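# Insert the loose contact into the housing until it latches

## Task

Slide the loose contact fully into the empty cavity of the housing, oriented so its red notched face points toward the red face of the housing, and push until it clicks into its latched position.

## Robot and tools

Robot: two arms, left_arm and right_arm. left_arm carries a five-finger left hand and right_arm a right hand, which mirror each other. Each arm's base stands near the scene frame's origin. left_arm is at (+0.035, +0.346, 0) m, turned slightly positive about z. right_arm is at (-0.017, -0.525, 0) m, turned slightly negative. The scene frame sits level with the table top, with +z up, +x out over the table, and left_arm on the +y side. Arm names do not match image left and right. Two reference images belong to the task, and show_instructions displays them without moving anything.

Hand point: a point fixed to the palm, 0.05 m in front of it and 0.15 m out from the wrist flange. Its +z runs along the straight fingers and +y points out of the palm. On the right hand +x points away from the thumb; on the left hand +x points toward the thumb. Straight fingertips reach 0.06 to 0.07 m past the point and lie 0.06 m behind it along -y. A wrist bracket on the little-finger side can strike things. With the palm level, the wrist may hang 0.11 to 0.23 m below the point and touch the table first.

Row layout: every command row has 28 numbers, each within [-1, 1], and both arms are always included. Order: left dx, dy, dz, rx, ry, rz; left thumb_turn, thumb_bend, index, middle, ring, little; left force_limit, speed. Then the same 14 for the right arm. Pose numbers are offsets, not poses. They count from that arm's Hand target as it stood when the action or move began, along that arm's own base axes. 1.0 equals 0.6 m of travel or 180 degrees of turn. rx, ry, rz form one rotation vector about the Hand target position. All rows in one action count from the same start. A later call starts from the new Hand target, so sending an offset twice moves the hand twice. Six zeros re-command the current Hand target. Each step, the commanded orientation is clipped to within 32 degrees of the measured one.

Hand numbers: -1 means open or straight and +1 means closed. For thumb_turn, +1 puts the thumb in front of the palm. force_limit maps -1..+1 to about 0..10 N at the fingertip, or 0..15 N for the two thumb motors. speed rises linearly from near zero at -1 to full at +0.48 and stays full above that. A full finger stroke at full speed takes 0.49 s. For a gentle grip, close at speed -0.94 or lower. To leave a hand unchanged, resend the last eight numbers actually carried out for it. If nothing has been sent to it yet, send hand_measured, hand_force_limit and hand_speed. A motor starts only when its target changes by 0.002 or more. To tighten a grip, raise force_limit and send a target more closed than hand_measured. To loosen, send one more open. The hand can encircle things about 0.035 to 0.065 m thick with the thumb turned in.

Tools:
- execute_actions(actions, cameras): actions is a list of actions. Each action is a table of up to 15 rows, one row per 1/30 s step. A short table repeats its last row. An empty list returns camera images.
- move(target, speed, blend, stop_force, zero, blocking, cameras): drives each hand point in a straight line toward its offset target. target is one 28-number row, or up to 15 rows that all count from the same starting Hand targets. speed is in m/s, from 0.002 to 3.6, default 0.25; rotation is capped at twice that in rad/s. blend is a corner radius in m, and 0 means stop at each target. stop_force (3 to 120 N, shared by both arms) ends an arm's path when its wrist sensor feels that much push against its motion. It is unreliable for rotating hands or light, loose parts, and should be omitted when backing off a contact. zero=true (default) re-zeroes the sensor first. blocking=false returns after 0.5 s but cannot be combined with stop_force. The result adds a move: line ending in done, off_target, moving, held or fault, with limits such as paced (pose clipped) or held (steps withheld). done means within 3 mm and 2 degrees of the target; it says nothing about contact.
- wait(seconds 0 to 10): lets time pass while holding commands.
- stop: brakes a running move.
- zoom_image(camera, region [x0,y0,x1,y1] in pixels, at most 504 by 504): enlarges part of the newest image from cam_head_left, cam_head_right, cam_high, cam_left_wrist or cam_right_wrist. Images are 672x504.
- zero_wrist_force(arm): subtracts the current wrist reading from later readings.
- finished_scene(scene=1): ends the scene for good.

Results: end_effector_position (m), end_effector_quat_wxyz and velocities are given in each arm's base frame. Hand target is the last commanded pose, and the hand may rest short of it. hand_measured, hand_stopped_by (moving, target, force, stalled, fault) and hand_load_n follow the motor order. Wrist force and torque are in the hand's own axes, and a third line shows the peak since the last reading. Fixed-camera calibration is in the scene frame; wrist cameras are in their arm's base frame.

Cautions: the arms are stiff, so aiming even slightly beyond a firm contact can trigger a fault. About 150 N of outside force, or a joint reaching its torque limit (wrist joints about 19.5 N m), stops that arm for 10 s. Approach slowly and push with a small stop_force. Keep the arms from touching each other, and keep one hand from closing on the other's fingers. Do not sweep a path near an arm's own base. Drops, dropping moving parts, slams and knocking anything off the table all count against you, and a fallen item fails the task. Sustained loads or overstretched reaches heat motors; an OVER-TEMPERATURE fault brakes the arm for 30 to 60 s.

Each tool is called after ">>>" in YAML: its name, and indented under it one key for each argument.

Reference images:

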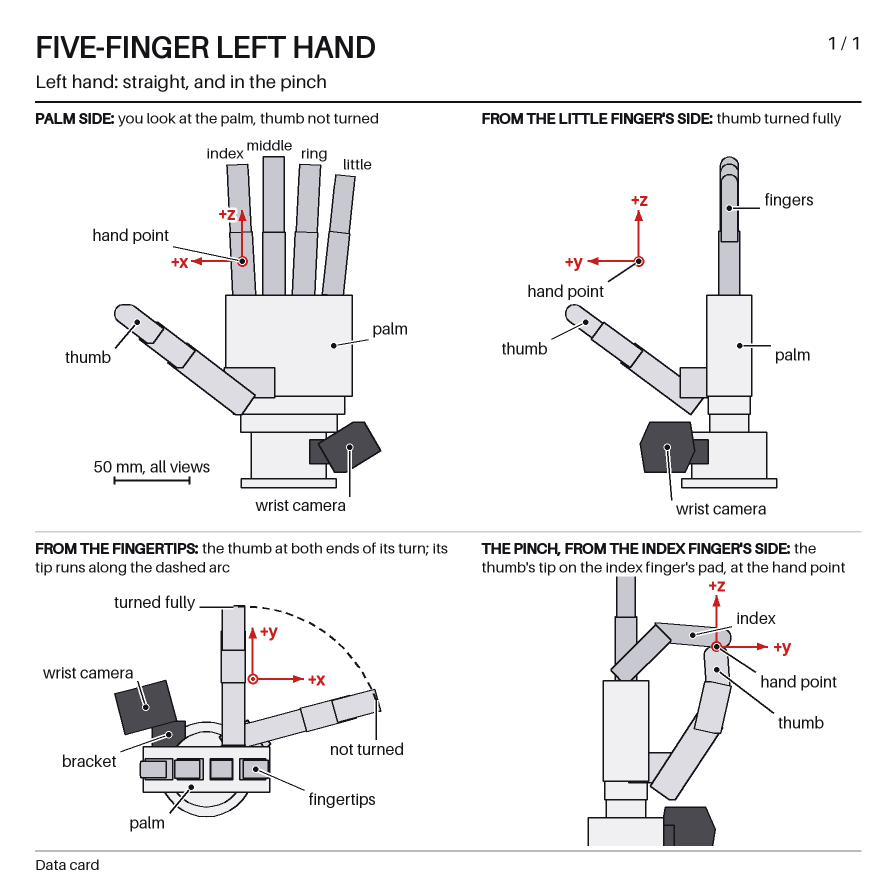

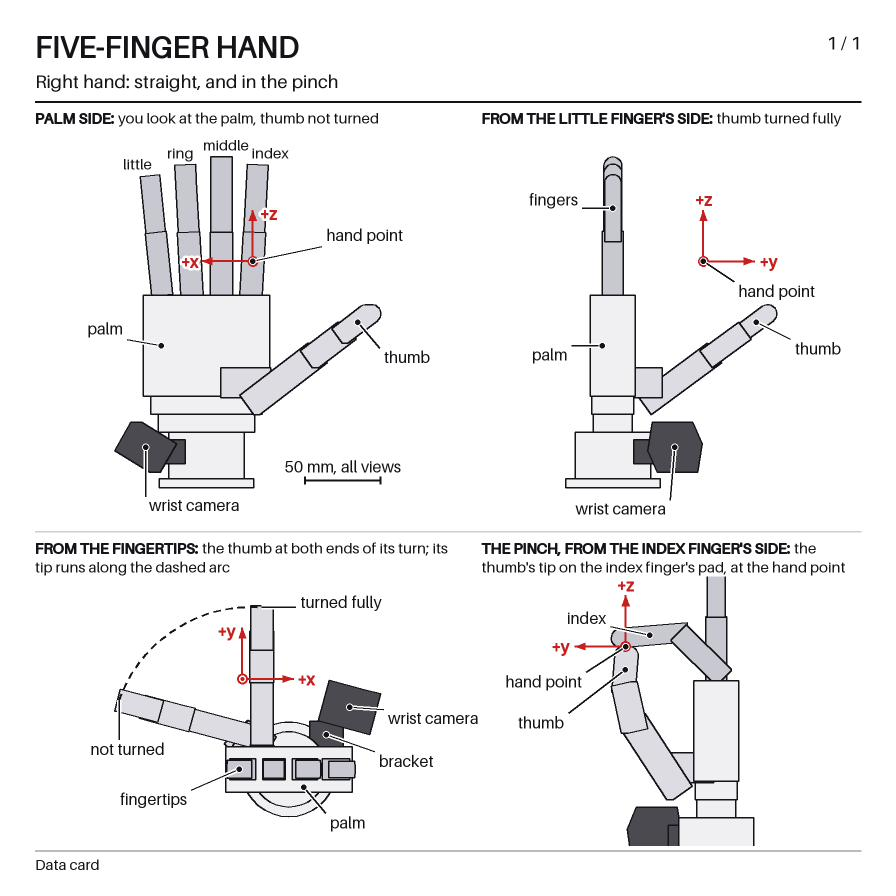

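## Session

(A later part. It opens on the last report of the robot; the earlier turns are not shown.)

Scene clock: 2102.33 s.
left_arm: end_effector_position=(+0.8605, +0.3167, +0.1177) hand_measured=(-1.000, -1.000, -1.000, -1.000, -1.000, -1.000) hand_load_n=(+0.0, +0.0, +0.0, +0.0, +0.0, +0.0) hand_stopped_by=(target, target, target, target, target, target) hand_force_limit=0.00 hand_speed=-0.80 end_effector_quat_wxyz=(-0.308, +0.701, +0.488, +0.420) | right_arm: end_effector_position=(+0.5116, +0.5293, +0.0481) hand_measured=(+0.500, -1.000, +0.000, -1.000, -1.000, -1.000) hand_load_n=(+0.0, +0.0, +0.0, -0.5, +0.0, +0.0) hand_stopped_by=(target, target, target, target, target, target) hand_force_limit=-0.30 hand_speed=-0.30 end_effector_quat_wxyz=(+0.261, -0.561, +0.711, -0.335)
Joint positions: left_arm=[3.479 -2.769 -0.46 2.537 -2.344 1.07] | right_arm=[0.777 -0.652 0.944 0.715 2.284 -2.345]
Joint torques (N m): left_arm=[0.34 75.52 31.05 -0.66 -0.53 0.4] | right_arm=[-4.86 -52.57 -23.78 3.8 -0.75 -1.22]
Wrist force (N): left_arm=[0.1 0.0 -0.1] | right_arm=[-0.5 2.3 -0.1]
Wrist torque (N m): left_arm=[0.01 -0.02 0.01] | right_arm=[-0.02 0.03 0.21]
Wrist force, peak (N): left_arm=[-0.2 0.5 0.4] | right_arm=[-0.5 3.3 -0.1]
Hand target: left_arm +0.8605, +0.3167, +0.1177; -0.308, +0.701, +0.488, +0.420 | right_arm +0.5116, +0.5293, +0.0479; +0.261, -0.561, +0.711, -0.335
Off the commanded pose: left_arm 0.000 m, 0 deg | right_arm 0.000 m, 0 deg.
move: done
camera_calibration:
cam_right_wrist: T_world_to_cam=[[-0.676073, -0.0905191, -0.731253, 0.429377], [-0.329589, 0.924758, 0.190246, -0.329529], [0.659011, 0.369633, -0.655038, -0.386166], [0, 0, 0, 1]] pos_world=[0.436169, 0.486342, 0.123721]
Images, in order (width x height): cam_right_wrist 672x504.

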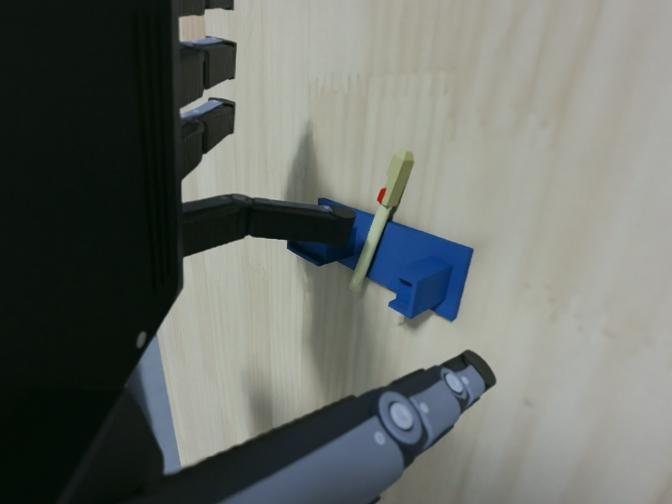

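>>> move:
  target: [0,0,0,0,0,0,-1,-1,-1,-1,-1,-1,0,-0.8,0,0,-0.0317,0,0,0,0.5,-1,0,-1,-1,-1,-0.3,-0.3]
  speed: 0.01
  stop_force: 3
  cameras: ["cam_right_wrist"]

>>> zoom_image:
  camera: "cam_right_wrist"
  region: [276, 126, 446, 296]

Scene clock: 2124.70 s.
left_arm: end_effector_position=(+0.8605, +0.3167, +0.1177) hand_measured=(-1.000, -1.000, -1.000, -1.000, -1.000, -1.000) hand_load_n=(+0.0, +0.0, +0.0, +0.0, +0.0, +0.0) hand_stopped_by=(target, target, target, target, target, target) hand_force_limit=0.00 hand_speed=-0.80 end_effector_quat_wxyz=(-0.308, +0.701, +0.488, +0.420) | right_arm: end_effector_position=(+0.5116, +0.5293, +0.0288) hand_measured=(+0.500, -1.000, +0.000, -1.000, -1.000, -1.000) hand_load_n=(+0.0, +0.0, +0.0, +0.0, +0.0, +0.0) hand_stopped_by=(target, target, target, target, target, target) hand_force_limit=-0.30 hand_speed=-0.30 end_effector_quat_wxyz=(+0.261, -0.561, +0.711, -0.335)
Joint positions: left_arm=[3.479 -2.769 -0.46 2.537 -2.344 1.07] | right_arm=[0.777 -0.635 0.963 0.68 2.284 -2.345]
Joint torques (N m): left_arm=[-0.11 75.34 31.71 -0.87 -0.54 0.36] | right_arm=[9.03 -69.33 -30.02 4.67 2.48 2.13]
Wrist force (N): left_arm=[-0.1 0.2 0.2] | right_arm=[-0.7 1.8 -0.7]
Wrist torque (N m): left_arm=[0.02 0.03 -0.02] | right_arm=[-0.01 0.05 0.20]
Wrist force, peak (N): left_arm=[-0.3 0.5 -0.3] | right_arm=[-0.4 2.9 -0.2]
Hand target: left_arm +0.8605, +0.3167, +0.1177; -0.308, +0.701, +0.488, +0.420 | right_arm +0.5116, +0.5293, +0.0289; +0.261, -0.561, +0.711, -0.335
Off the commanded pose: left_arm 0.000 m, 0 deg | right_arm 0.000 m, 0 deg.
move: done
camera_calibration:
cam_right_wrist: T_world_to_cam=[[-0.676199, -0.0906614, -0.731119, 0.415447], [-0.329568, 0.924789, 0.190134, -0.325889], [0.658893, 0.369522, -0.655221, -0.398618], [0, 0, 0, 1]] pos_world=[0.436169, 0.486342, 0.104521]
Images, in order (width x height): cam_right_wrist 672x504.

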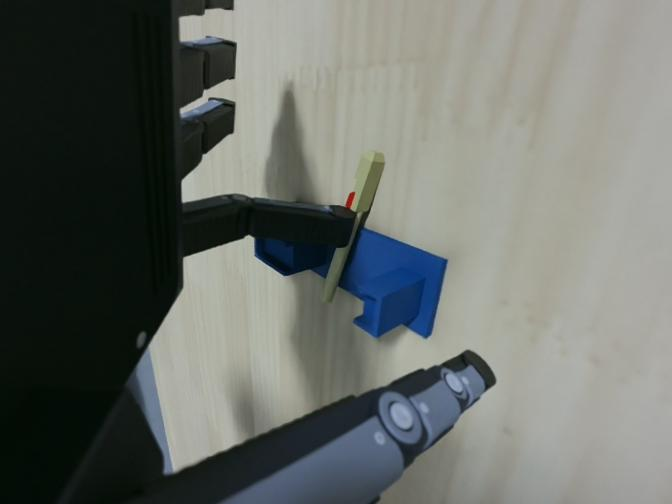

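Scaled by 2.965.

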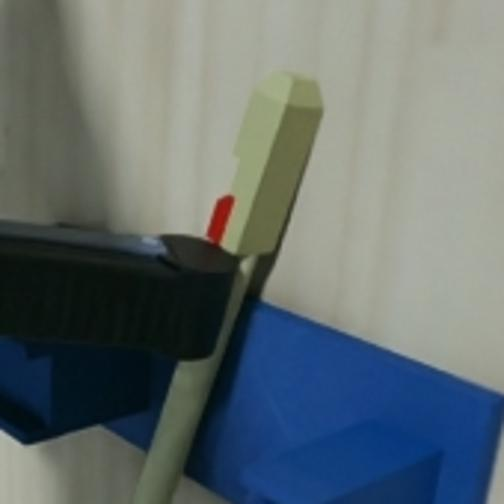

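>>> move:
  target: [0,0,0,0,0,0,-1,-1,-1,-1,-1,-1,0,-0.8,0.0024,-0.0006,-0.0117,0,0,0,0.5,-1,0,-1,-1,-1,-0.3,-0.3]
  speed: 0.008
  stop_force: 3
  zero: false
  cameras: ["cam_right_wrist"]

>>> zoom_image:
  camera: "cam_right_wrist"
  region: [256, 126, 426, 296]

Scene clock: 2162.60 s.
left_arm: end_effector_position=(+0.8605, +0.3167, +0.1177) hand_measured=(-1.000, -1.000, -1.000, -1.000, -1.000, -1.000) hand_load_n=(+0.0, +0.0, +0.0, +0.0, +0.0, +0.0) hand_stopped_by=(target, target, target, target, target, target) hand_force_limit=0.00 hand_speed=-0.80 end_effector_quat_wxyz=(-0.308, +0.701, +0.488, +0.420) | right_arm: end_effector_position=(+0.5117, +0.5294, +0.0285) hand_measured=(+0.500, -1.000, +0.000, -1.000, -1.000, -1.000) hand_load_n=(+0.0, +0.0, -1.0, +0.0, -0.5, +0.0) hand_stopped_by=(target, target, target, target, target, target) hand_force_limit=-0.30 hand_speed=-0.30 end_effector_quat_wxyz=(+0.261, -0.561, +0.711, -0.335)
Joint positions: left_arm=[3.479 -2.769 -0.46 2.537 -2.344 1.07] | right_arm=[0.777 -0.635 0.963 0.679 2.284 -2.345]
Joint torques (N m): left_arm=[0.07 75.13 31.42 -0.8 -0.44 0.41] | right_arm=[7.26 -68.56 -31.38 4.79 -0.41 2.31]
Wrist force (N): left_arm=[0.0 0.1 0.2] | right_arm=[-1.1 -0.5 -2.7]
Wrist torque (N m): left_arm=[0.00 0.01 0.01] | right_arm=[-0.01 0.05 0.20]
Wrist force, peak (N): left_arm=[-0.3 0.5 0.2] | right_arm=[0.3 -4.5 -5.5]
Hand target: left_arm +0.8605, +0.3167, +0.1177; -0.308, +0.701, +0.488, +0.420 | right_arm +0.5117, +0.5294, +0.0285; +0.261, -0.561, +0.711, -0.335 (not the last commanded pose)
Off the commanded pose: left_arm 0.000 m, 0 deg | right_arm 0.007 m, 0 deg.
move: contact (right_arm)
camera_calibration:
cam_right_wrist: T_world_to_cam=[[-0.675981, -0.0904672, -0.731345, 0.415129], [-0.32958, 0.924763, 0.190237, -0.325792], [0.659111, 0.369633, -0.654938, -0.399059], [0, 0, 0, 1]] pos_world=[0.436269, 0.486342, 0.104221]
Images, in order (width x height): cam_right_wrist 672x504.

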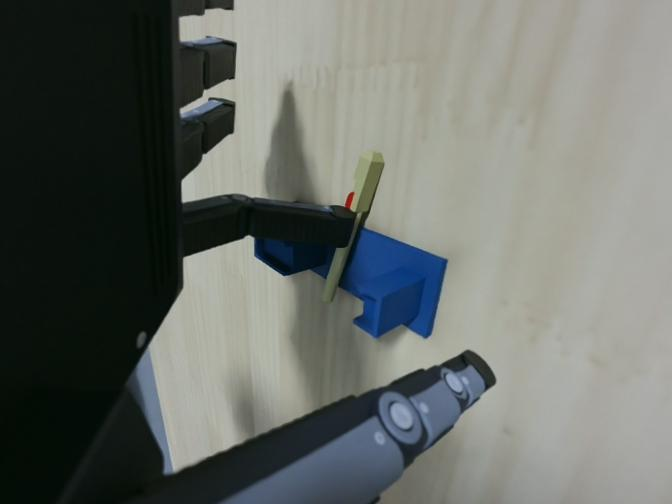

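Scaled by 2.965.

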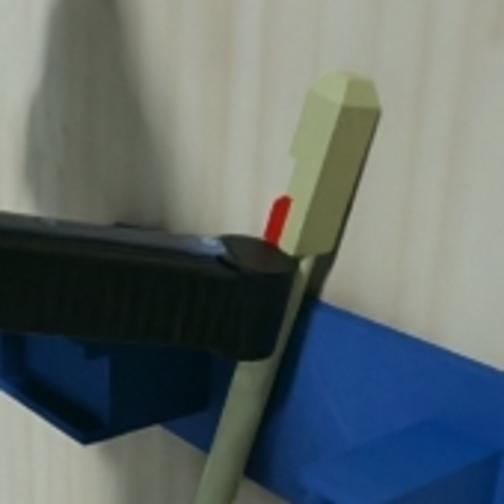

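>>> move:
  target: [0,0,0,0,0,0,-1,-1,-1,-1,-1,-1,0,-0.8,-0.0065,0.0016,0,0,0,0,0.5,-1,0,-1,-1,-1,-0.3,-0.3]
  speed: 0.01
  cameras: ["cam_right_wrist"]

>>> zoom_image:
  camera: "cam_right_wrist"
  region: [256, 126, 426, 296]

Scene clock: 2174.97 s.
left_arm: end_effector_position=(+0.8605, +0.3167, +0.1177) hand_measured=(-1.000, -1.000, -1.000, -1.000, -1.000, -1.000) hand_load_n=(+0.0, +0.0, +0.0, +0.0, +0.0, +0.0) hand_stopped_by=(target, target, target, target, target, target) hand_force_limit=0.00 hand_speed=-0.80 end_effector_quat_wxyz=(-0.308, +0.701, +0.488, +0.420) | right_arm: end_effector_position=(+0.5077, +0.5304, +0.0285) hand_measured=(+0.500, -1.000, +0.000, -1.000, -1.000, -1.000) hand_load_n=(+0.0, +0.0, +0.0, +0.0, +0.0, +0.0) hand_stopped_by=(target, target, target, target, target, target) hand_force_limit=-0.30 hand_speed=-0.30 end_effector_quat_wxyz=(+0.261, -0.561, +0.711, -0.335)
Joint positions: left_arm=[3.479 -2.769 -0.46 2.537 -2.344 1.07] | right_arm=[0.783 -0.638 0.969 0.679 2.287 -2.339]
Joint torques (N m): left_arm=[0.39 75.77 31.8 -0.74 -0.46 0.44] | right_arm=[2.74 -67.65 -23.04 4.5 3.76 1.33]
Wrist force (N): left_arm=[-0.2 0.3 0.0] | right_arm=[-0.6 2.3 -0.2]
Wrist torque (N m): left_arm=[0.04 0.03 -0.02] | right_arm=[-0.01 0.04 0.20]
Wrist force, peak (N): left_arm=[-0.1 0.4 0.3] | right_arm=[-0.8 -0.6 -3.0]
Hand target: left_arm +0.8605, +0.3167, +0.1177; -0.308, +0.701, +0.488, +0.420 | right_arm +0.5078, +0.5304, +0.0285; +0.261, -0.561, +0.711, -0.335
Off the commanded pose: left_arm 0.000 m, 0 deg | right_arm 0.000 m, 0 deg.
move: done
camera_calibration:
cam_right_wrist: T_world_to_cam=[[-0.676024, -0.0904921, -0.731302, 0.412469], [-0.329602, 0.924751, 0.190258, -0.328003], [0.659055, 0.369657, -0.65498, -0.396841], [0, 0, 0, 1]] pos_world=[0.432269, 0.487342, 0.104121]
Images, in order (width x height): cam_right_wrist 672x504.

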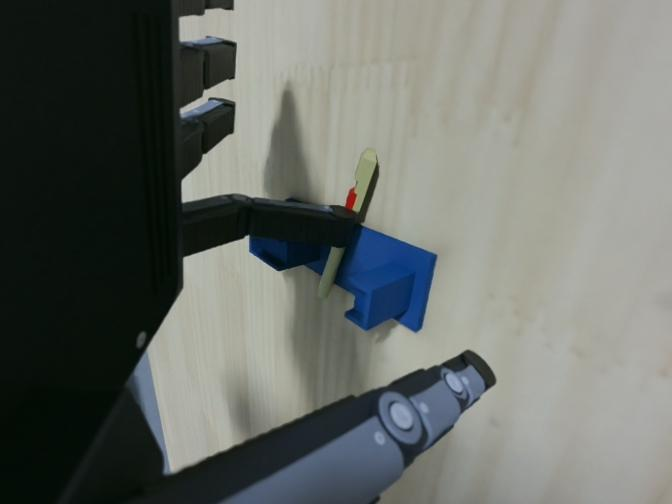

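Scaled by 2.965.

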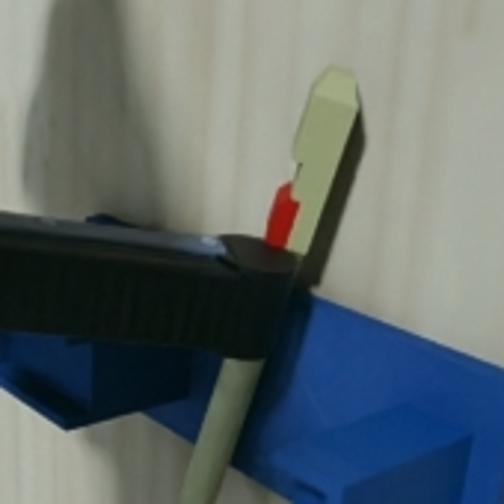

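>>> move:
  target: [0,0,0,0,0,0,-1,-1,-1,-1,-1,-1,0,-0.8,-0.0085,0.0021,-0.001,0,0,0,0.5,-1,0,-1,-1,-1,-0.3,-0.3]
  speed: 0.01
  cameras: ["cam_right_wrist"]

>>> zoom_image:
  camera: "cam_right_wrist"
  region: [256, 126, 426, 296]

Scene clock: 2187.77 s.
left_arm: end_effector_position=(+0.8605, +0.3167, +0.1177) hand_measured=(-1.000, -1.000, -1.000, -1.000, -1.000, -1.000) hand_load_n=(-0.5, +0.0, +0.0, +0.0, +0.0, +0.0) hand_stopped_by=(target, target, target, target, target, target) hand_force_limit=0.00 hand_speed=-0.80 end_effector_quat_wxyz=(-0.308, +0.701, +0.488, +0.420) | right_arm: end_effector_position=(+0.5026, +0.5317, +0.0279) hand_measured=(+0.500, -1.000, +0.000, -1.000, -1.000, -1.000) hand_load_n=(+0.0, +0.0, +0.0, +0.0, +0.0, +0.0) hand_stopped_by=(target, target, target, target, target, target) hand_force_limit=-0.30 hand_speed=-0.30 end_effector_quat_wxyz=(+0.261, -0.561, +0.711, -0.335)
Joint positions: left_arm=[3.479 -2.769 -0.46 2.537 -2.344 1.07] | right_arm=[0.79 -0.641 0.978 0.679 2.29 -2.331]
Joint torques (N m): left_arm=[0.41 75.28 31.47 -0.69 -0.47 0.52] | right_arm=[1.39 -67.63 -24.16 -0.28 3.7 1.28]
Wrist force (N): left_arm=[0.1 0.1 0.2] | right_arm=[-0.5 2.6 -0.1]
Wrist torque (N m): left_arm=[0.00 0.00 0.00] | right_arm=[0.03 0.03 0.21]
Wrist force, peak (N): left_arm=[-0.3 0.7 -0.1] | right_arm=[-0.6 2.7 -0.4]
Hand target: left_arm +0.8605, +0.3167, +0.1177; -0.308, +0.701, +0.488, +0.420 | right_arm +0.5027, +0.5316, +0.0279; +0.261, -0.561, +0.711, -0.335
Off the commanded pose: left_arm 0.000 m, 0 deg | right_arm 0.000 m, 0 deg.
move: done
camera_calibration:
cam_right_wrist: T_world_to_cam=[[-0.676024, -0.0904921, -0.731302, 0.4087], [-0.329602, 0.924751, 0.190258, -0.330772], [0.659055, 0.369657, -0.65498, -0.394354], [0, 0, 0, 1]] pos_world=[0.427169, 0.488642, 0.103521]
Images, in order (width x height): cam_right_wrist 672x504.

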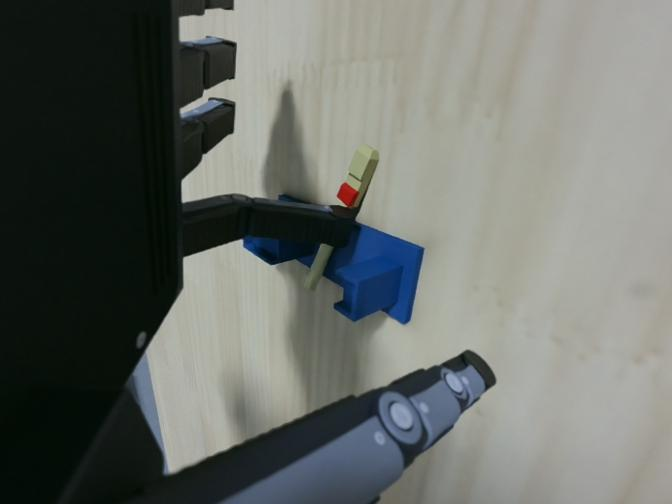

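Scaled by 2.965.

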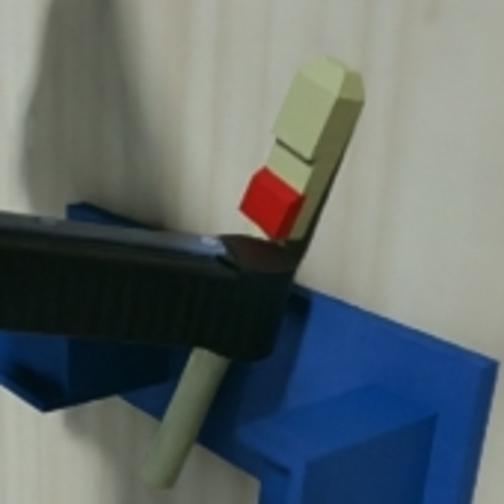

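>>> move:
  target: [0,0,0,0,0,0,-1,-1,-1,-1,-1,-1,0,-0.8,-0.01,-0.005,0.08,0,0,0,0.5,-1,0,-1,-1,-1,-0.3,-0.3]
  speed: 0.08
  cameras: ["cam_right_wrist"]

>>> zoom_image:
  camera: "cam_right_wrist"
  region: [356, 116, 486, 276]

Scene clock: 2201.83 s.
left_arm: end_effector_position=(+0.8605, +0.3167, +0.1177) hand_measured=(-1.000, -1.000, -1.000, -1.000, -1.000, -1.000) hand_load_n=(+0.0, -0.5, +0.0, +0.0, +0.0, +0.0) hand_stopped_by=(target, target, target, target, target, target) hand_force_limit=0.00 hand_speed=-0.80 end_effector_quat_wxyz=(-0.308, +0.701, +0.488, +0.420) | right_arm: end_effector_position=(+0.4967, +0.5287, +0.0761) hand_measured=(+0.500, -1.000, +0.000, -1.000, -1.000, -1.000) hand_load_n=(+0.0, +0.0, +0.0, +0.0, -0.5, +0.0) hand_stopped_by=(target, target, target, target, target, target) hand_force_limit=-0.30 hand_speed=-0.30 end_effector_quat_wxyz=(+0.261, -0.561, +0.711, -0.335) end_effector_velocity=(+0.000, +0.000, -0.002) end_effector_angular_velocity=(+0.000, -0.001, -0.001)
Joint positions: left_arm=[3.479 -2.769 -0.46 2.537 -2.344 1.07] | right_arm=[0.793 -0.697 0.956 0.76 2.292 -2.327]
Joint velocities: left_arm=[within noise] | right_arm=[0 0.002 0.002 -0.005 0 0]
Joint torques (N m): left_arm=[0.4 75.33 31.77 -0.76 -0.43 0.5] | right_arm=[6.63 -54.33 -17.94 -0.17 3.83 2.12]
Wrist force (N): left_arm=[-0.1 -0.1 0.0] | right_arm=[-0.6 2.5 -0.3]
Wrist torque (N m): left_arm=[-0.02 0.02 0.00] | right_arm=[0.03 0.05 0.22]
Wrist force, peak (N): left_arm=[-0.6 0.1 -0.2] | right_arm=[-0.8 3.4 0.4]
Hand target: left_arm +0.8605, +0.3167, +0.1177; -0.308, +0.701, +0.488, +0.420 | right_arm +0.4967, +0.5286, +0.0759; +0.261, -0.561, +0.711, -0.335
Off the commanded pose: left_arm 0.000 m, 0 deg | right_arm 0.000 m, 0 deg.
move: done
camera_calibration:
cam_right_wrist: T_world_to_cam=[[-0.675928, -0.0904318, -0.731399, 0.439634], [-0.32965, 0.924722, 0.190314, -0.339087], [0.65913, 0.369744, -0.654856, -0.357879], [0, 0, 0, 1]] pos_world=[0.421269, 0.485642, 0.151721]
Images, in order (width x height): cam_right_wrist 672x504.

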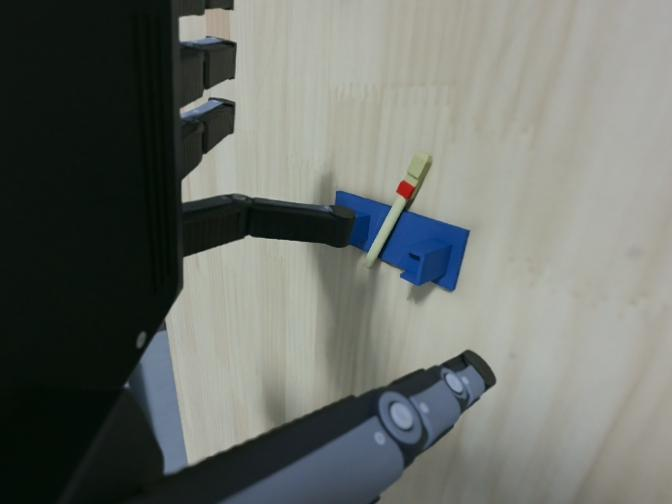

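Scaled by 3.150.

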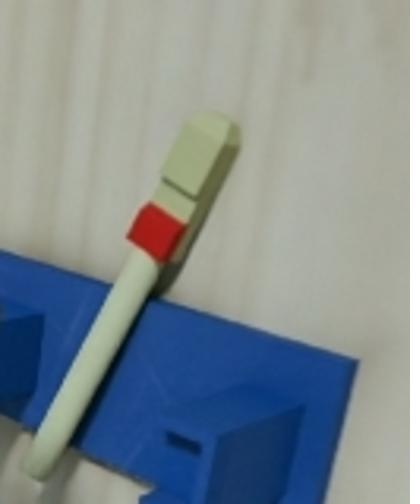

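>>> zoom_image:
  camera: "cam_right_wrist"
  region: [390, 146, 440, 206]

Scaled by 8.400.

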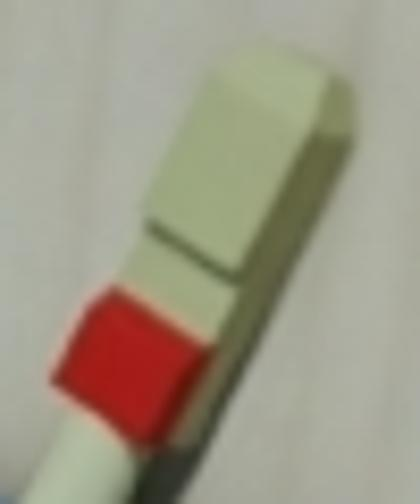

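>>> move:
  target:
    - [0,0,0,0,0,0,-1,-1,-1,-1,-1,-1,0,-0.8,0,0,0,0,0,0,0.5,-0.4,0.1,1,1,1,-0.3,0.2]
    - [0,0,0,0,0,0,-1,-1,-1,-1,-1,-1,0,-0.8,0.0542,-0.0468,-0.0517,-0.0263,-0.0851,-0.0389,0.5,-0.4,0.1,1,1,1,-0.3,0.2]
  speed: 0.15
  cameras: ["cam_right_wrist"]

>>> zoom_image:
  camera: "cam_right_wrist"
  region: [266, 151, 446, 311]

Scene clock: 2412.30 s.
left_arm: end_effector_position=(+0.8605, +0.3167, +0.1177) hand_measured=(-1.000, -1.000, -1.000, -1.000, -1.000, -1.000) hand_load_n=(+0.0, +0.0, +0.0, +0.0, +0.0, +0.0) hand_stopped_by=(target, target, target, target, target, target) hand_force_limit=0.00 hand_speed=-0.80 end_effector_quat_wxyz=(-0.308, +0.701, +0.488, +0.420) | right_arm: end_effector_position=(+0.5291, +0.5006, +0.0448) hand_measured=(+0.500, -0.400, +0.100, +1.000, +1.000, +1.000) hand_load_n=(+0.0, +0.0, +0.0, +0.0, +0.0, +0.0) hand_stopped_by=(target, target, target, target, target, target) hand_force_limit=-0.30 hand_speed=0.20 end_effector_quat_wxyz=(+0.309, -0.478, +0.688, -0.451)
Joint positions: left_arm=[3.479 -2.769 -0.46 2.537 -2.344 1.07] | right_arm=[0.819 -0.656 1.065 0.449 2.581 -2.372]
Joint torques (N m): left_arm=[0.41 75.2 32.29 -0.66 -0.41 0.53] | right_arm=[-7.01 -69.18 -31.59 2.26 1.11 2.34]
Wrist force (N): left_arm=[-0.1 0.1 0.0] | right_arm=[-0.6 2.8 -0.7]
Wrist torque (N m): left_arm=[0.02 0.02 -0.01] | right_arm=[0.08 0.09 0.40]
Wrist force, peak (N): left_arm=[-0.2 0.5 -0.4] | right_arm=[-0.9 3.6 -0.7]
Hand target: left_arm +0.8605, +0.3167, +0.1177; -0.308, +0.701, +0.488, +0.420 | right_arm +0.5292, +0.5005, +0.0449; +0.309, -0.477, +0.688, -0.451
Off the commanded pose: left_arm 0.000 m, 0 deg | right_arm 0.000 m, 0 deg.
move: done
camera_calibration:
cam_right_wrist: T_world_to_cam=[[-0.470271, -0.087189, -0.878204, 0.332201], [-0.243466, 0.969308, 0.0341404, -0.357427], [0.848274, 0.229869, -0.477065, -0.427342], [0, 0, 0, 1]] pos_world=[0.431706, 0.473654, 0.100073]
Images, in order (width x height): cam_right_wrist 672x504.

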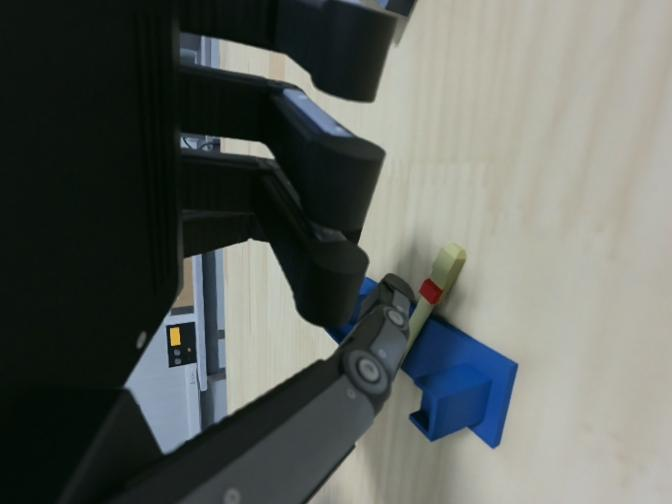

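Scaled by 2.800.

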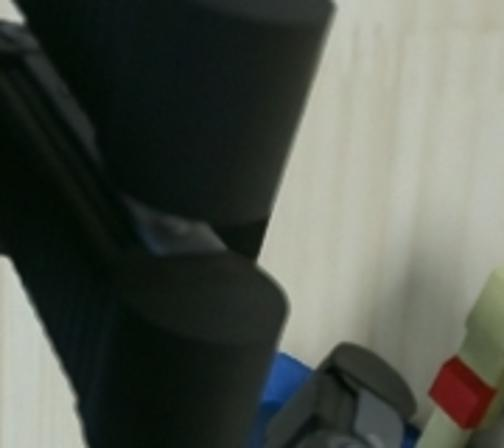

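>>> execute_actions:
  actions:
    - [[0,0,0,0,0,0,-1,-1,-1,-1,-1,-1,0,-0.8,0,0,0,0,0,0,0.5,-0.4,0.1,-1,-1,-1,-0.3,0.3]]
  cameras: ["cam_right_wrist"]

>>> zoom_image:
  camera: "cam_right_wrist"
  region: [306, 181, 486, 341]

Scene clock: 2429.87 s.
left_arm: end_effector_position=(+0.8605, +0.3167, +0.1177) hand_measured=(-1.000, -1.000, -1.000, -1.000, -1.000, -1.000) hand_load_n=(+0.0, +0.0, +0.0, +0.0, +0.0, +0.0) hand_stopped_by=(target, target, target, target, target, target) hand_force_limit=0.00 hand_speed=-0.80 end_effector_quat_wxyz=(-0.308, +0.701, +0.488, +0.420) | right_arm: end_effector_position=(+0.5292, +0.5006, +0.0449) hand_measured=(+0.500, -0.400, +0.100, -1.000, -1.000, -1.000) hand_load_n=(+0.0, +0.0, +0.0, +0.0, +0.0, +0.0) hand_stopped_by=(target, target, target, target, target, target) hand_force_limit=-0.30 hand_speed=0.30 end_effector_quat_wxyz=(+0.309, -0.477, +0.688, -0.451)
Joint positions: left_arm=[3.479 -2.769 -0.46 2.537 -2.344 1.07] | right_arm=[0.819 -0.657 1.065 0.449 2.581 -2.372]
Joint torques (N m): left_arm=[0.25 75.08 32.71 -0.78 -0.39 0.46] | right_arm=[-10.34 -67 -28.82 1.77 3.26 2.31]
Wrist force (N): left_arm=[0.1 0.3 0.0] | right_arm=[-0.8 3.0 -0.8]
Wrist torque (N m): left_arm=[0.04 -0.01 0.00] | right_arm=[0.10 0.12 0.39]
Wrist force, peak (N): left_arm=[0.0 0.6 -0.1] | right_arm=[-0.8 3.2 -0.9]
Hand target: left_arm +0.8605, +0.3167, +0.1177; -0.308, +0.701, +0.488, +0.420 | right_arm +0.5292, +0.5005, +0.0449; +0.309, -0.477, +0.688, -0.451
Off the commanded pose: left_arm 0.000 m, 0 deg | right_arm 0.000 m, 0 deg.
camera_calibration:
cam_right_wrist: T_world_to_cam=[[-0.470048, -0.0868466, -0.878358, 0.332092], [-0.243146, 0.969384, 0.0342713, -0.357594], [0.84849, 0.229678, -0.476774, -0.427411], [0, 0, 0, 1]] pos_world=[0.431806, 0.473654, 0.100173]
Images, in order (width x height): cam_right_wrist 672x504.

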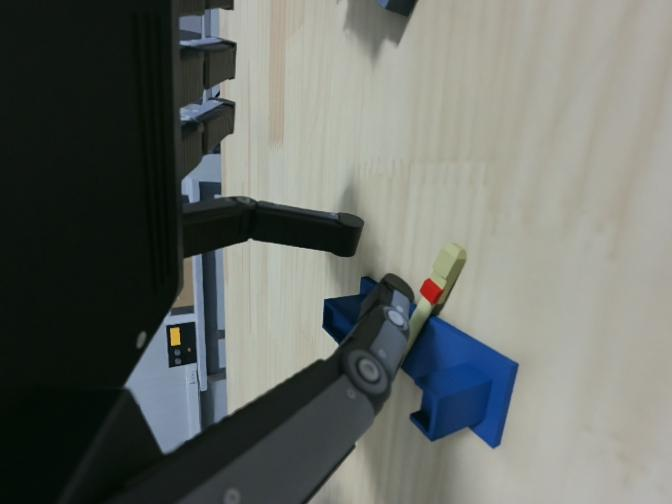

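Scaled by 2.800.

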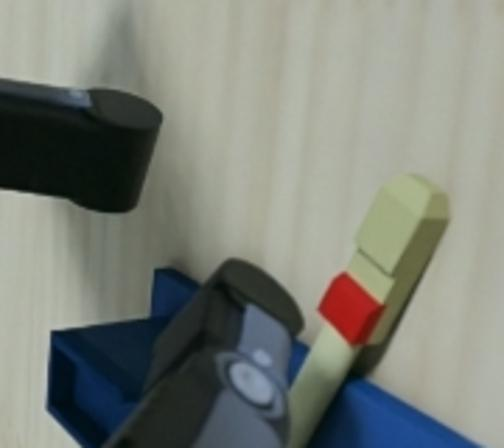

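>>> move:
  target: [0,0,0,0,0,0,-1,-1,-1,-1,-1,-1,0,-0.8,-0.002,0.0005,-0.035,0,0,0,0.5,-0.4,0.1,-1,-1,-1,-0.3,0.3]
  speed: 0.05
  stop_force: 4
  cameras: ["cam_right_wrist"]

>>> zoom_image:
  camera: "cam_right_wrist"
  region: [306, 181, 486, 341]

Scene clock: 2463.67 s.
left_arm: end_effector_position=(+0.8605, +0.3167, +0.1177) hand_measured=(-1.000, -1.000, -1.000, -1.000, -1.000, -1.000) hand_load_n=(+0.0, +0.0, +0.0, +0.0, +0.0, +0.0) hand_stopped_by=(target, target, target, target, target, target) hand_force_limit=0.00 hand_speed=-0.80 end_effector_quat_wxyz=(-0.308, +0.701, +0.488, +0.420) | right_arm: end_effector_position=(+0.5280, +0.5009, +0.0239) hand_measured=(+0.500, -0.400, +0.100, -1.000, -1.000, -1.000) hand_load_n=(+0.0, +0.0, +0.0, +0.0, -0.5, +0.0) hand_stopped_by=(target, target, target, target, target, target) hand_force_limit=-0.30 hand_speed=0.30 end_effector_quat_wxyz=(+0.309, -0.477, +0.688, -0.451)
Joint positions: left_arm=[3.479 -2.769 -0.46 2.537 -2.344 1.07] | right_arm=[0.821 -0.634 1.08 0.414 2.582 -2.369]
Joint torques (N m): left_arm=[0.1 75.55 31.96 -0.6 -0.37 0.55] | right_arm=[2.3 -70.4 -31.01 4.49 2.38 -2.39]
Wrist force (N): left_arm=[-0.1 0.2 -0.1] | right_arm=[-0.8 3.0 -0.6]
Wrist torque (N m): left_arm=[0.03 0.02 -0.01] | right_arm=[0.08 0.13 0.38]
Wrist force, peak (N): left_arm=[0.1 0.5 0.3] | right_arm=[-0.7 3.6 -0.5]
Hand target: left_arm +0.8605, +0.3167, +0.1177; -0.308, +0.701, +0.488, +0.420 | right_arm +0.5280, +0.5008, +0.0239; +0.309, -0.477, +0.688, -0.451
Off the commanded pose: left_arm 0.000 m, 0 deg | right_arm 0.000 m, 0 deg.
move: done
camera_calibration:
cam_right_wrist: T_world_to_cam=[[-0.470027, -0.0869326, -0.878361, 0.313141], [-0.243186, 0.969377, 0.0341926, -0.35743], [0.84849, 0.229676, -0.476774, -0.436473], [0, 0, 0, 1]] pos_world=[0.430606, 0.473954, 0.0791729]
Images, in order (width x height): cam_right_wrist 672x504.

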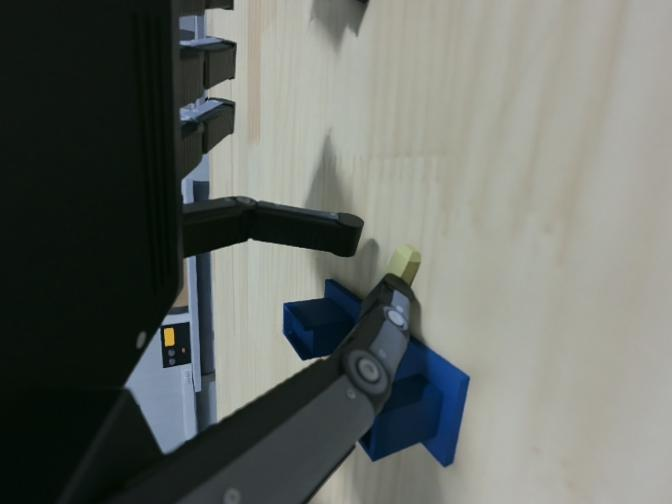

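Scaled by 2.800.

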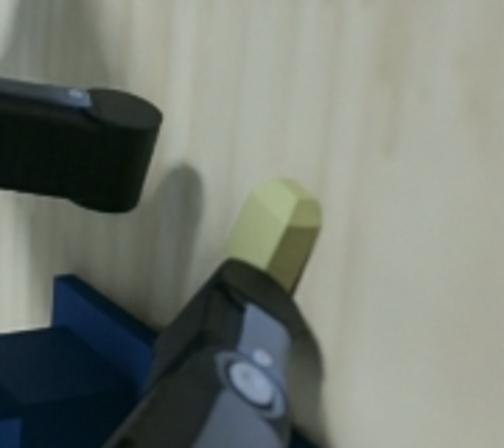

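>>> move:
  target: [0,0,0,0,0,0,-1,-1,-1,-1,-1,-1,0,-0.8,0,-0.001,-0.0178,0,0,0,0.5,-0.4,0.1,-1,-1,-1,-0.3,0.3]
  speed: 0.01
  stop_force: 3
  cameras: ["cam_right_wrist"]

>>> zoom_image:
  camera: "cam_right_wrist"
  region: [306, 181, 486, 341]

Scene clock: 2484.43 s.
left_arm: end_effector_position=(+0.8605, +0.3167, +0.1177) hand_measured=(-1.000, -1.000, -1.000, -1.000, -1.000, -1.000) hand_load_n=(+0.0, +0.0, +0.0, +0.0, +0.0, +0.0) hand_stopped_by=(target, target, target, target, target, target) hand_force_limit=0.00 hand_speed=-0.80 end_effector_quat_wxyz=(-0.308, +0.701, +0.488, +0.420) | right_arm: end_effector_position=(+0.5280, +0.5005, +0.0182) hand_measured=(+0.500, -0.400, +0.100, -1.000, -1.000, -1.000) hand_load_n=(+0.0, -0.5, +0.0, +0.0, +0.0, +0.0) hand_stopped_by=(target, target, target, target, target, target) hand_force_limit=-0.30 hand_speed=0.30 end_effector_quat_wxyz=(+0.309, -0.477, +0.688, -0.451)
Joint positions: left_arm=[3.479 -2.769 -0.46 2.537 -2.344 1.07] | right_arm=[0.82 -0.628 1.084 0.403 2.582 -2.37]
Joint torques (N m): left_arm=[0.09 74.98 32.67 -0.61 -0.44 0.57] | right_arm=[-5.46 -68.61 -30.29 4.25 0.68 -0.11]
Wrist force (N): left_arm=[-0.2 0.4 0.3] | right_arm=[-0.7 0.6 -2.8]
Wrist torque (N m): left_arm=[0.05 0.03 -0.02] | right_arm=[-0.05 0.11 0.38]
Wrist force, peak (N): left_arm=[-0.3 -0.1 0.6] | right_arm=[-0.7 -2.1 -4.8]
Hand target: left_arm +0.8605, +0.3167, +0.1177; -0.308, +0.701, +0.488, +0.420 | right_arm +0.5280, +0.5005, +0.0182; +0.309, -0.477, +0.688, -0.451 (not the last commanded pose)
Off the commanded pose: left_arm 0.000 m, 0 deg | right_arm 0.005 m, 0 deg.
move: contact (right_arm)
camera_calibration:
cam_right_wrist: T_world_to_cam=[[-0.470027, -0.0869326, -0.878361, 0.308099], [-0.243186, 0.969377, 0.0341926, -0.356847], [0.84849, 0.229676, -0.476774, -0.439099], [0, 0, 0, 1]] pos_world=[0.430606, 0.473554, 0.0734729]
Images, in order (width x height): cam_right_wrist 672x504.

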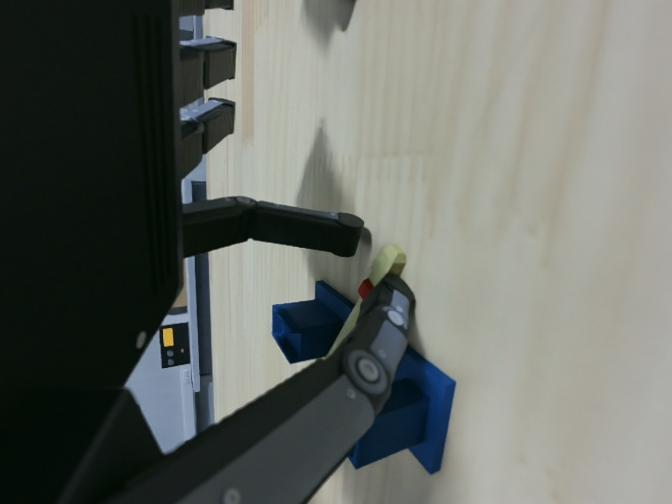

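Scaled by 2.800.

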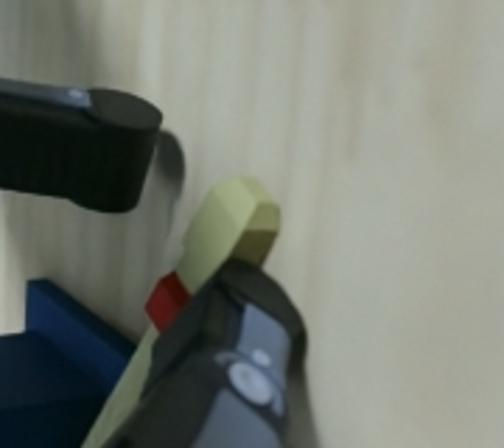

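>>> move:
  target:
    - [0,0,0,0,0,0,-1,-1,-1,-1,-1,-1,0,-0.8,-0.0035,0.0013,0.0017,0,0,0,0.5,-0.4,0.1,-1,-1,-1,-0.3,0.3]
    - [0,0,0,0,0,0,-1,-1,-1,-1,-1,-1,0,-0.8,-0.0035,0.0013,-0.0083,0,0,0,0.5,-0.4,0.1,-1,-1,-1,-0.3,0.3]
  speed: 0.01
  stop_force: 3
  cameras: ["cam_right_wrist"]

>>> zoom_image:
  camera: "cam_right_wrist"
  region: [306, 181, 486, 341]

Scene clock: 2518.87 s.
left_arm: end_effector_position=(+0.8605, +0.3167, +0.1177) hand_measured=(-1.000, -1.000, -1.000, -1.000, -1.000, -1.000) hand_load_n=(+0.0, +0.0, +0.0, +0.0, +0.0, +0.0) hand_stopped_by=(target, target, target, target, target, target) hand_force_limit=0.00 hand_speed=-0.80 end_effector_quat_wxyz=(-0.308, +0.701, +0.488, +0.420) | right_arm: end_effector_position=(+0.5258, +0.5013, +0.0180) hand_measured=(+0.500, -0.400, +0.100, -1.000, -1.000, -1.000) hand_load_n=(+0.5, -1.5, +0.0, +0.0, +0.0, +0.0) hand_stopped_by=(target, target, target, target, target, target) hand_force_limit=-0.30 hand_speed=0.30 end_effector_quat_wxyz=(+0.309, -0.477, +0.688, -0.451)
Joint positions: left_arm=[3.479 -2.769 -0.46 2.537 -2.344 1.07] | right_arm=[0.824 -0.628 1.085 0.406 2.584 -2.365]
Joint torques (N m): left_arm=[0.26 75.32 32.88 -0.67 -0.35 0.58] | right_arm=[5.36 -66.04 -29.72 4.34 3.09 0.49]
Wrist force (N): left_arm=[0.0 0.1 0.3] | right_arm=[-0.4 -2.0 -4.4]
Wrist torque (N m): left_arm=[0.00 0.02 0.00] | right_arm=[-0.22 0.08 0.36]
Wrist force, peak (N): left_arm=[-0.1 0.6 0.3] | right_arm=[-0.1 -5.7 -8.0]
Hand target: left_arm +0.8605, +0.3167, +0.1177; -0.308, +0.701, +0.488, +0.420 | right_arm +0.5258, +0.5014, +0.0180; +0.309, -0.477, +0.688, -0.451 (not the last commanded pose)
Off the commanded pose: left_arm 0.000 m, 0 deg | right_arm 0.005 m, 0 deg.
move: contact (right_arm); path passed 1 of 2 targets
camera_calibration:
cam_right_wrist: T_world_to_cam=[[-0.469973, -0.0868265, -0.8784, 0.306897], [-0.243149, 0.969383, 0.0342726, -0.358273], [0.848531, 0.229689, -0.476696, -0.437563], [0, 0, 0, 1]] pos_world=[0.428405, 0.474454, 0.0732728]
Images, in order (width x height): cam_right_wrist 672x504.

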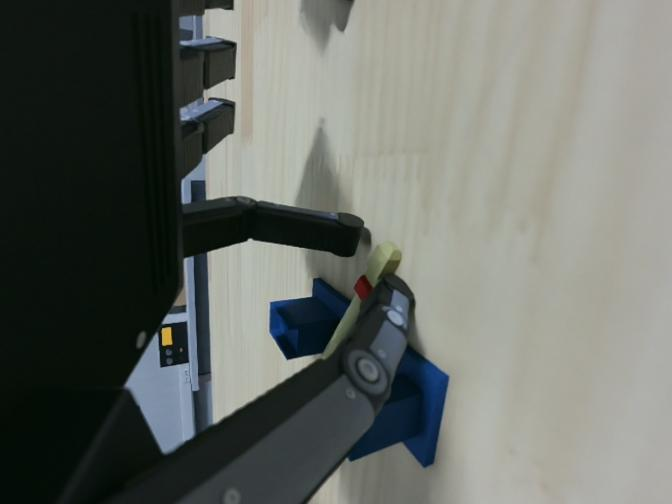

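Scaled by 2.800.

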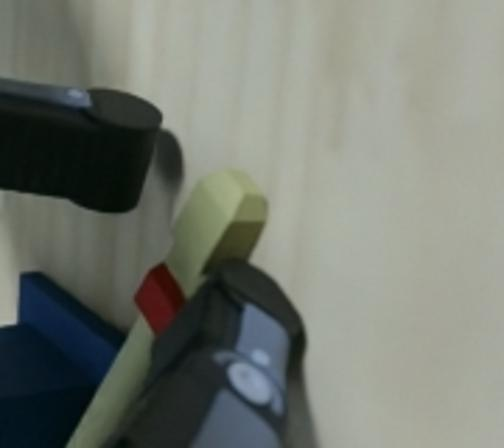

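>>> move:
  target: [0,0,0,0,0,0,-1,-1,-1,-1,-1,-1,0,-0.8,0,0,0.012,0,0,0,0.5,-0.4,0.1,-1,-1,-1,-0.3,0.3]
  speed: 0.03
  cameras: ["cam_right_wrist","cam_head_right"]

>>> zoom_image:
  camera: "cam_right_wrist"
  region: [286, 181, 486, 341]

Scene clock: 2562.83 s.
left_arm: end_effector_position=(+0.8605, +0.3167, +0.1177) hand_measured=(-1.000, -1.000, -1.000, -1.000, -1.000, -1.000) hand_load_n=(+0.0, -0.5, +0.0, +0.0, +0.0, +0.0) hand_stopped_by=(target, target, target, target, target, target) hand_force_limit=0.00 hand_speed=-0.80 end_effector_quat_wxyz=(-0.308, +0.701, +0.488, +0.420) | right_arm: end_effector_position=(+0.5258, +0.5014, +0.0254) hand_measured=(+0.500, -0.400, +0.100, -1.000, -1.000, -1.000) hand_load_n=(+0.0, +0.0, +0.0, -0.5, +0.0, +0.0) hand_stopped_by=(target, target, target, target, target, target) hand_force_limit=-0.30 hand_speed=0.30 end_effector_quat_wxyz=(+0.309, -0.477, +0.688, -0.451)
Joint positions: left_arm=[3.479 -2.769 -0.46 2.537 -2.344 1.07] | right_arm=[0.824 -0.636 1.082 0.418 2.584 -2.365]
Joint torques (N m): left_arm=[0.35 75.35 32.68 -0.55 -0.31 0.63] | right_arm=[5.73 -56.41 -27.37 2.14 1.81 -0.41]
Wrist force (N): left_arm=[-0.4 0.4 0.1] | right_arm=[-1.0 2.8 -0.8]
Wrist torque (N m): left_arm=[0.04 0.07 -0.03] | right_arm=[0.06 0.15 0.37]
Wrist force, peak (N): left_arm=[-0.2 0.6 0.1] | right_arm=[-0.4 -2.2 -4.7]
Hand target: left_arm +0.8605, +0.3167, +0.1177; -0.308, +0.701, +0.488, +0.420 | right_arm +0.5258, +0.5014, +0.0252; +0.309, -0.477, +0.688, -0.451
Off the commanded pose: left_arm 0.000 m, 0 deg | right_arm 0.000 m, 0 deg.
move: done
camera_calibration:
cam_right_wrist: T_world_to_cam=[[-0.469965, -0.0868264, -0.878404, 0.313394], [-0.243232, 0.969361, 0.0343172, -0.358484], [0.848511, 0.229784, -0.476685, -0.434073], [0, 0, 0, 1]] pos_world=[0.428406, 0.474454, 0.0806728]
Images, in order (width x height): cam_head_right 672x504, cam_right_wrist 672x504.

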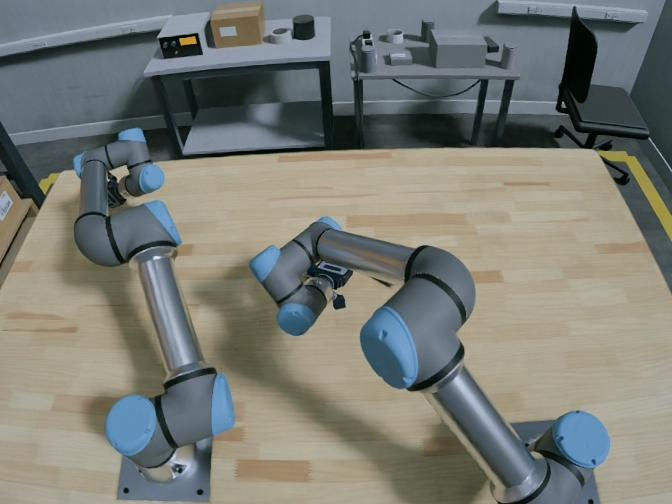

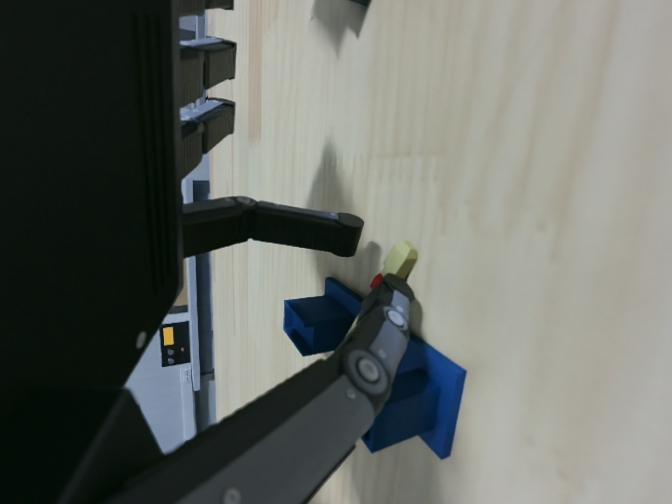

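Scaled by 2.520.

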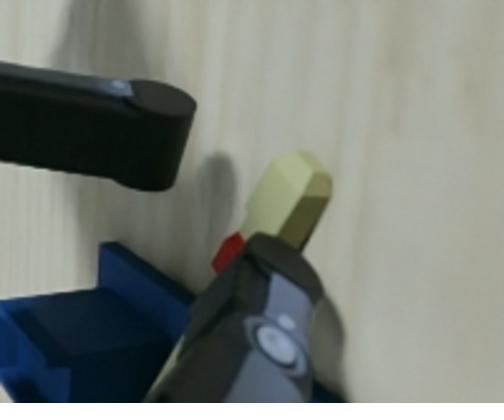

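>>> move:
  target: [0,0,0,0,0,0,-1,-1,-1,-1,-1,-1,0,-0.8,0.0235,0.0624,0.0667,0,0,0,0.5,-0.4,0.1,-1,-1,-1,-0.3,0.3]
  speed: 0.1
  cameras: ["cam_right_wrist"]

>>> zoom_image:
  camera: "cam_right_wrist"
  region: [286, 101, 486, 261]

Scene clock: 2584.83 s.
left_arm: end_effector_position=(+0.8605, +0.3167, +0.1177) hand_measured=(-1.000, -1.000, -1.000, -1.000, -1.000, -1.000) hand_load_n=(+0.0, +0.0, +0.0, +0.0, +0.0, +0.0) hand_stopped_by=(target, target, target, target, target, target) hand_force_limit=0.00 hand_speed=-0.80 end_effector_quat_wxyz=(-0.308, +0.701, +0.488, +0.420) | right_arm: end_effector_position=(+0.5398, +0.5388, +0.0651) hand_measured=(+0.500, -0.400, +0.100, -1.000, -1.000, -1.000) hand_load_n=(+0.0, +0.5, +0.0, +0.0, +0.0, +0.0) hand_stopped_by=(target, target, target, target, target, target) hand_force_limit=-0.30 hand_speed=0.30 end_effector_quat_wxyz=(+0.309, -0.477, +0.688, -0.451)
Joint positions: left_arm=[3.479 -2.769 -0.46 2.537 -2.344 1.07] | right_arm=[0.847 -0.56 0.831 0.622 2.599 -2.331]
Joint torques (N m): left_arm=[0.49 75.48 32.72 -0.63 -0.28 0.75] | right_arm=[-10.36 -73.67 -30.81 0.6 1.76 -2.45]
Wrist force (N): left_arm=[0.0 0.2 0.4] | right_arm=[-0.7 2.6 -0.8]
Wrist torque (N m): left_arm=[0.01 0.01 -0.01] | right_arm=[0.03 0.12 0.20]
Wrist force, peak (N): left_arm=[-0.1 0.5 0.6] | right_arm=[0.1 3.7 -0.4]
Hand target: left_arm +0.8605, +0.3167, +0.1177; -0.308, +0.701, +0.488, +0.420 | right_arm +0.5399, +0.5388, +0.0653; +0.309, -0.477, +0.688, -0.451
Off the commanded pose: left_arm 0.000 m, 0 deg | right_arm 0.000 m, 0 deg.
move: done
camera_calibration:
cam_right_wrist: T_world_to_cam=[[-0.469973, -0.0868265, -0.8784, 0.358097], [-0.243149, 0.969383, 0.0342726, -0.392738], [0.848531, 0.229689, -0.476696, -0.435581], [0, 0, 0, 1]] pos_world=[0.442405, 0.511854, 0.120373]
Images, in order (width x height): cam_right_wrist 672x504.

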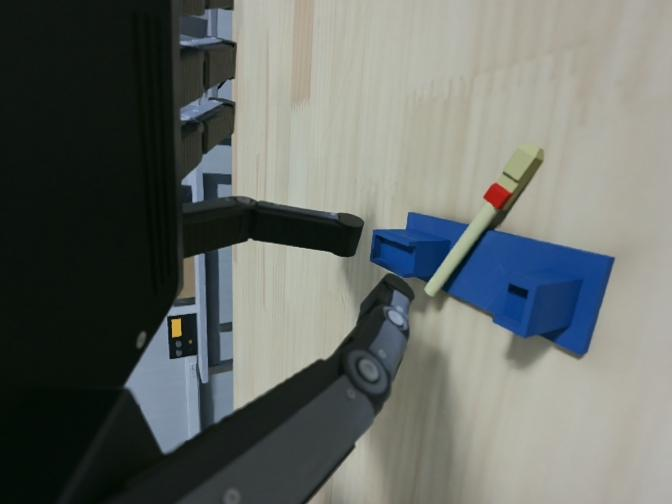

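Scaled by 2.520.

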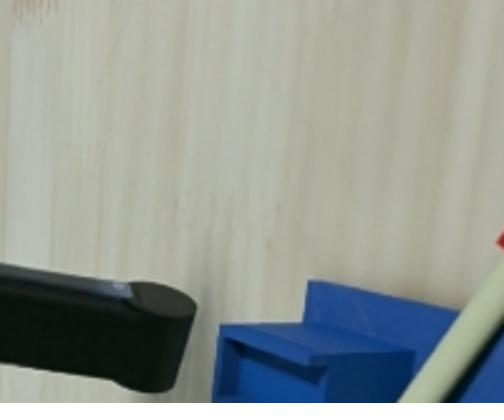

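>>> zoom_image:
  camera: "cam_right_wrist"
  region: [400, 135, 600, 305]

Scaled by 2.520.

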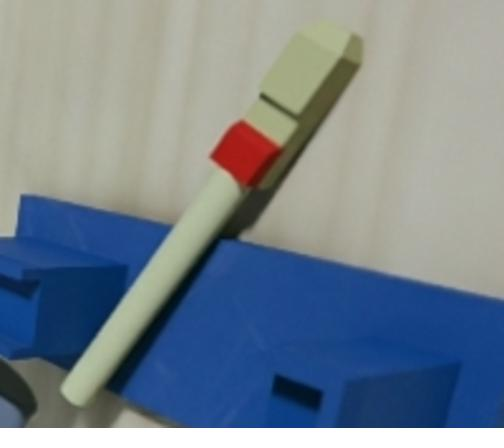

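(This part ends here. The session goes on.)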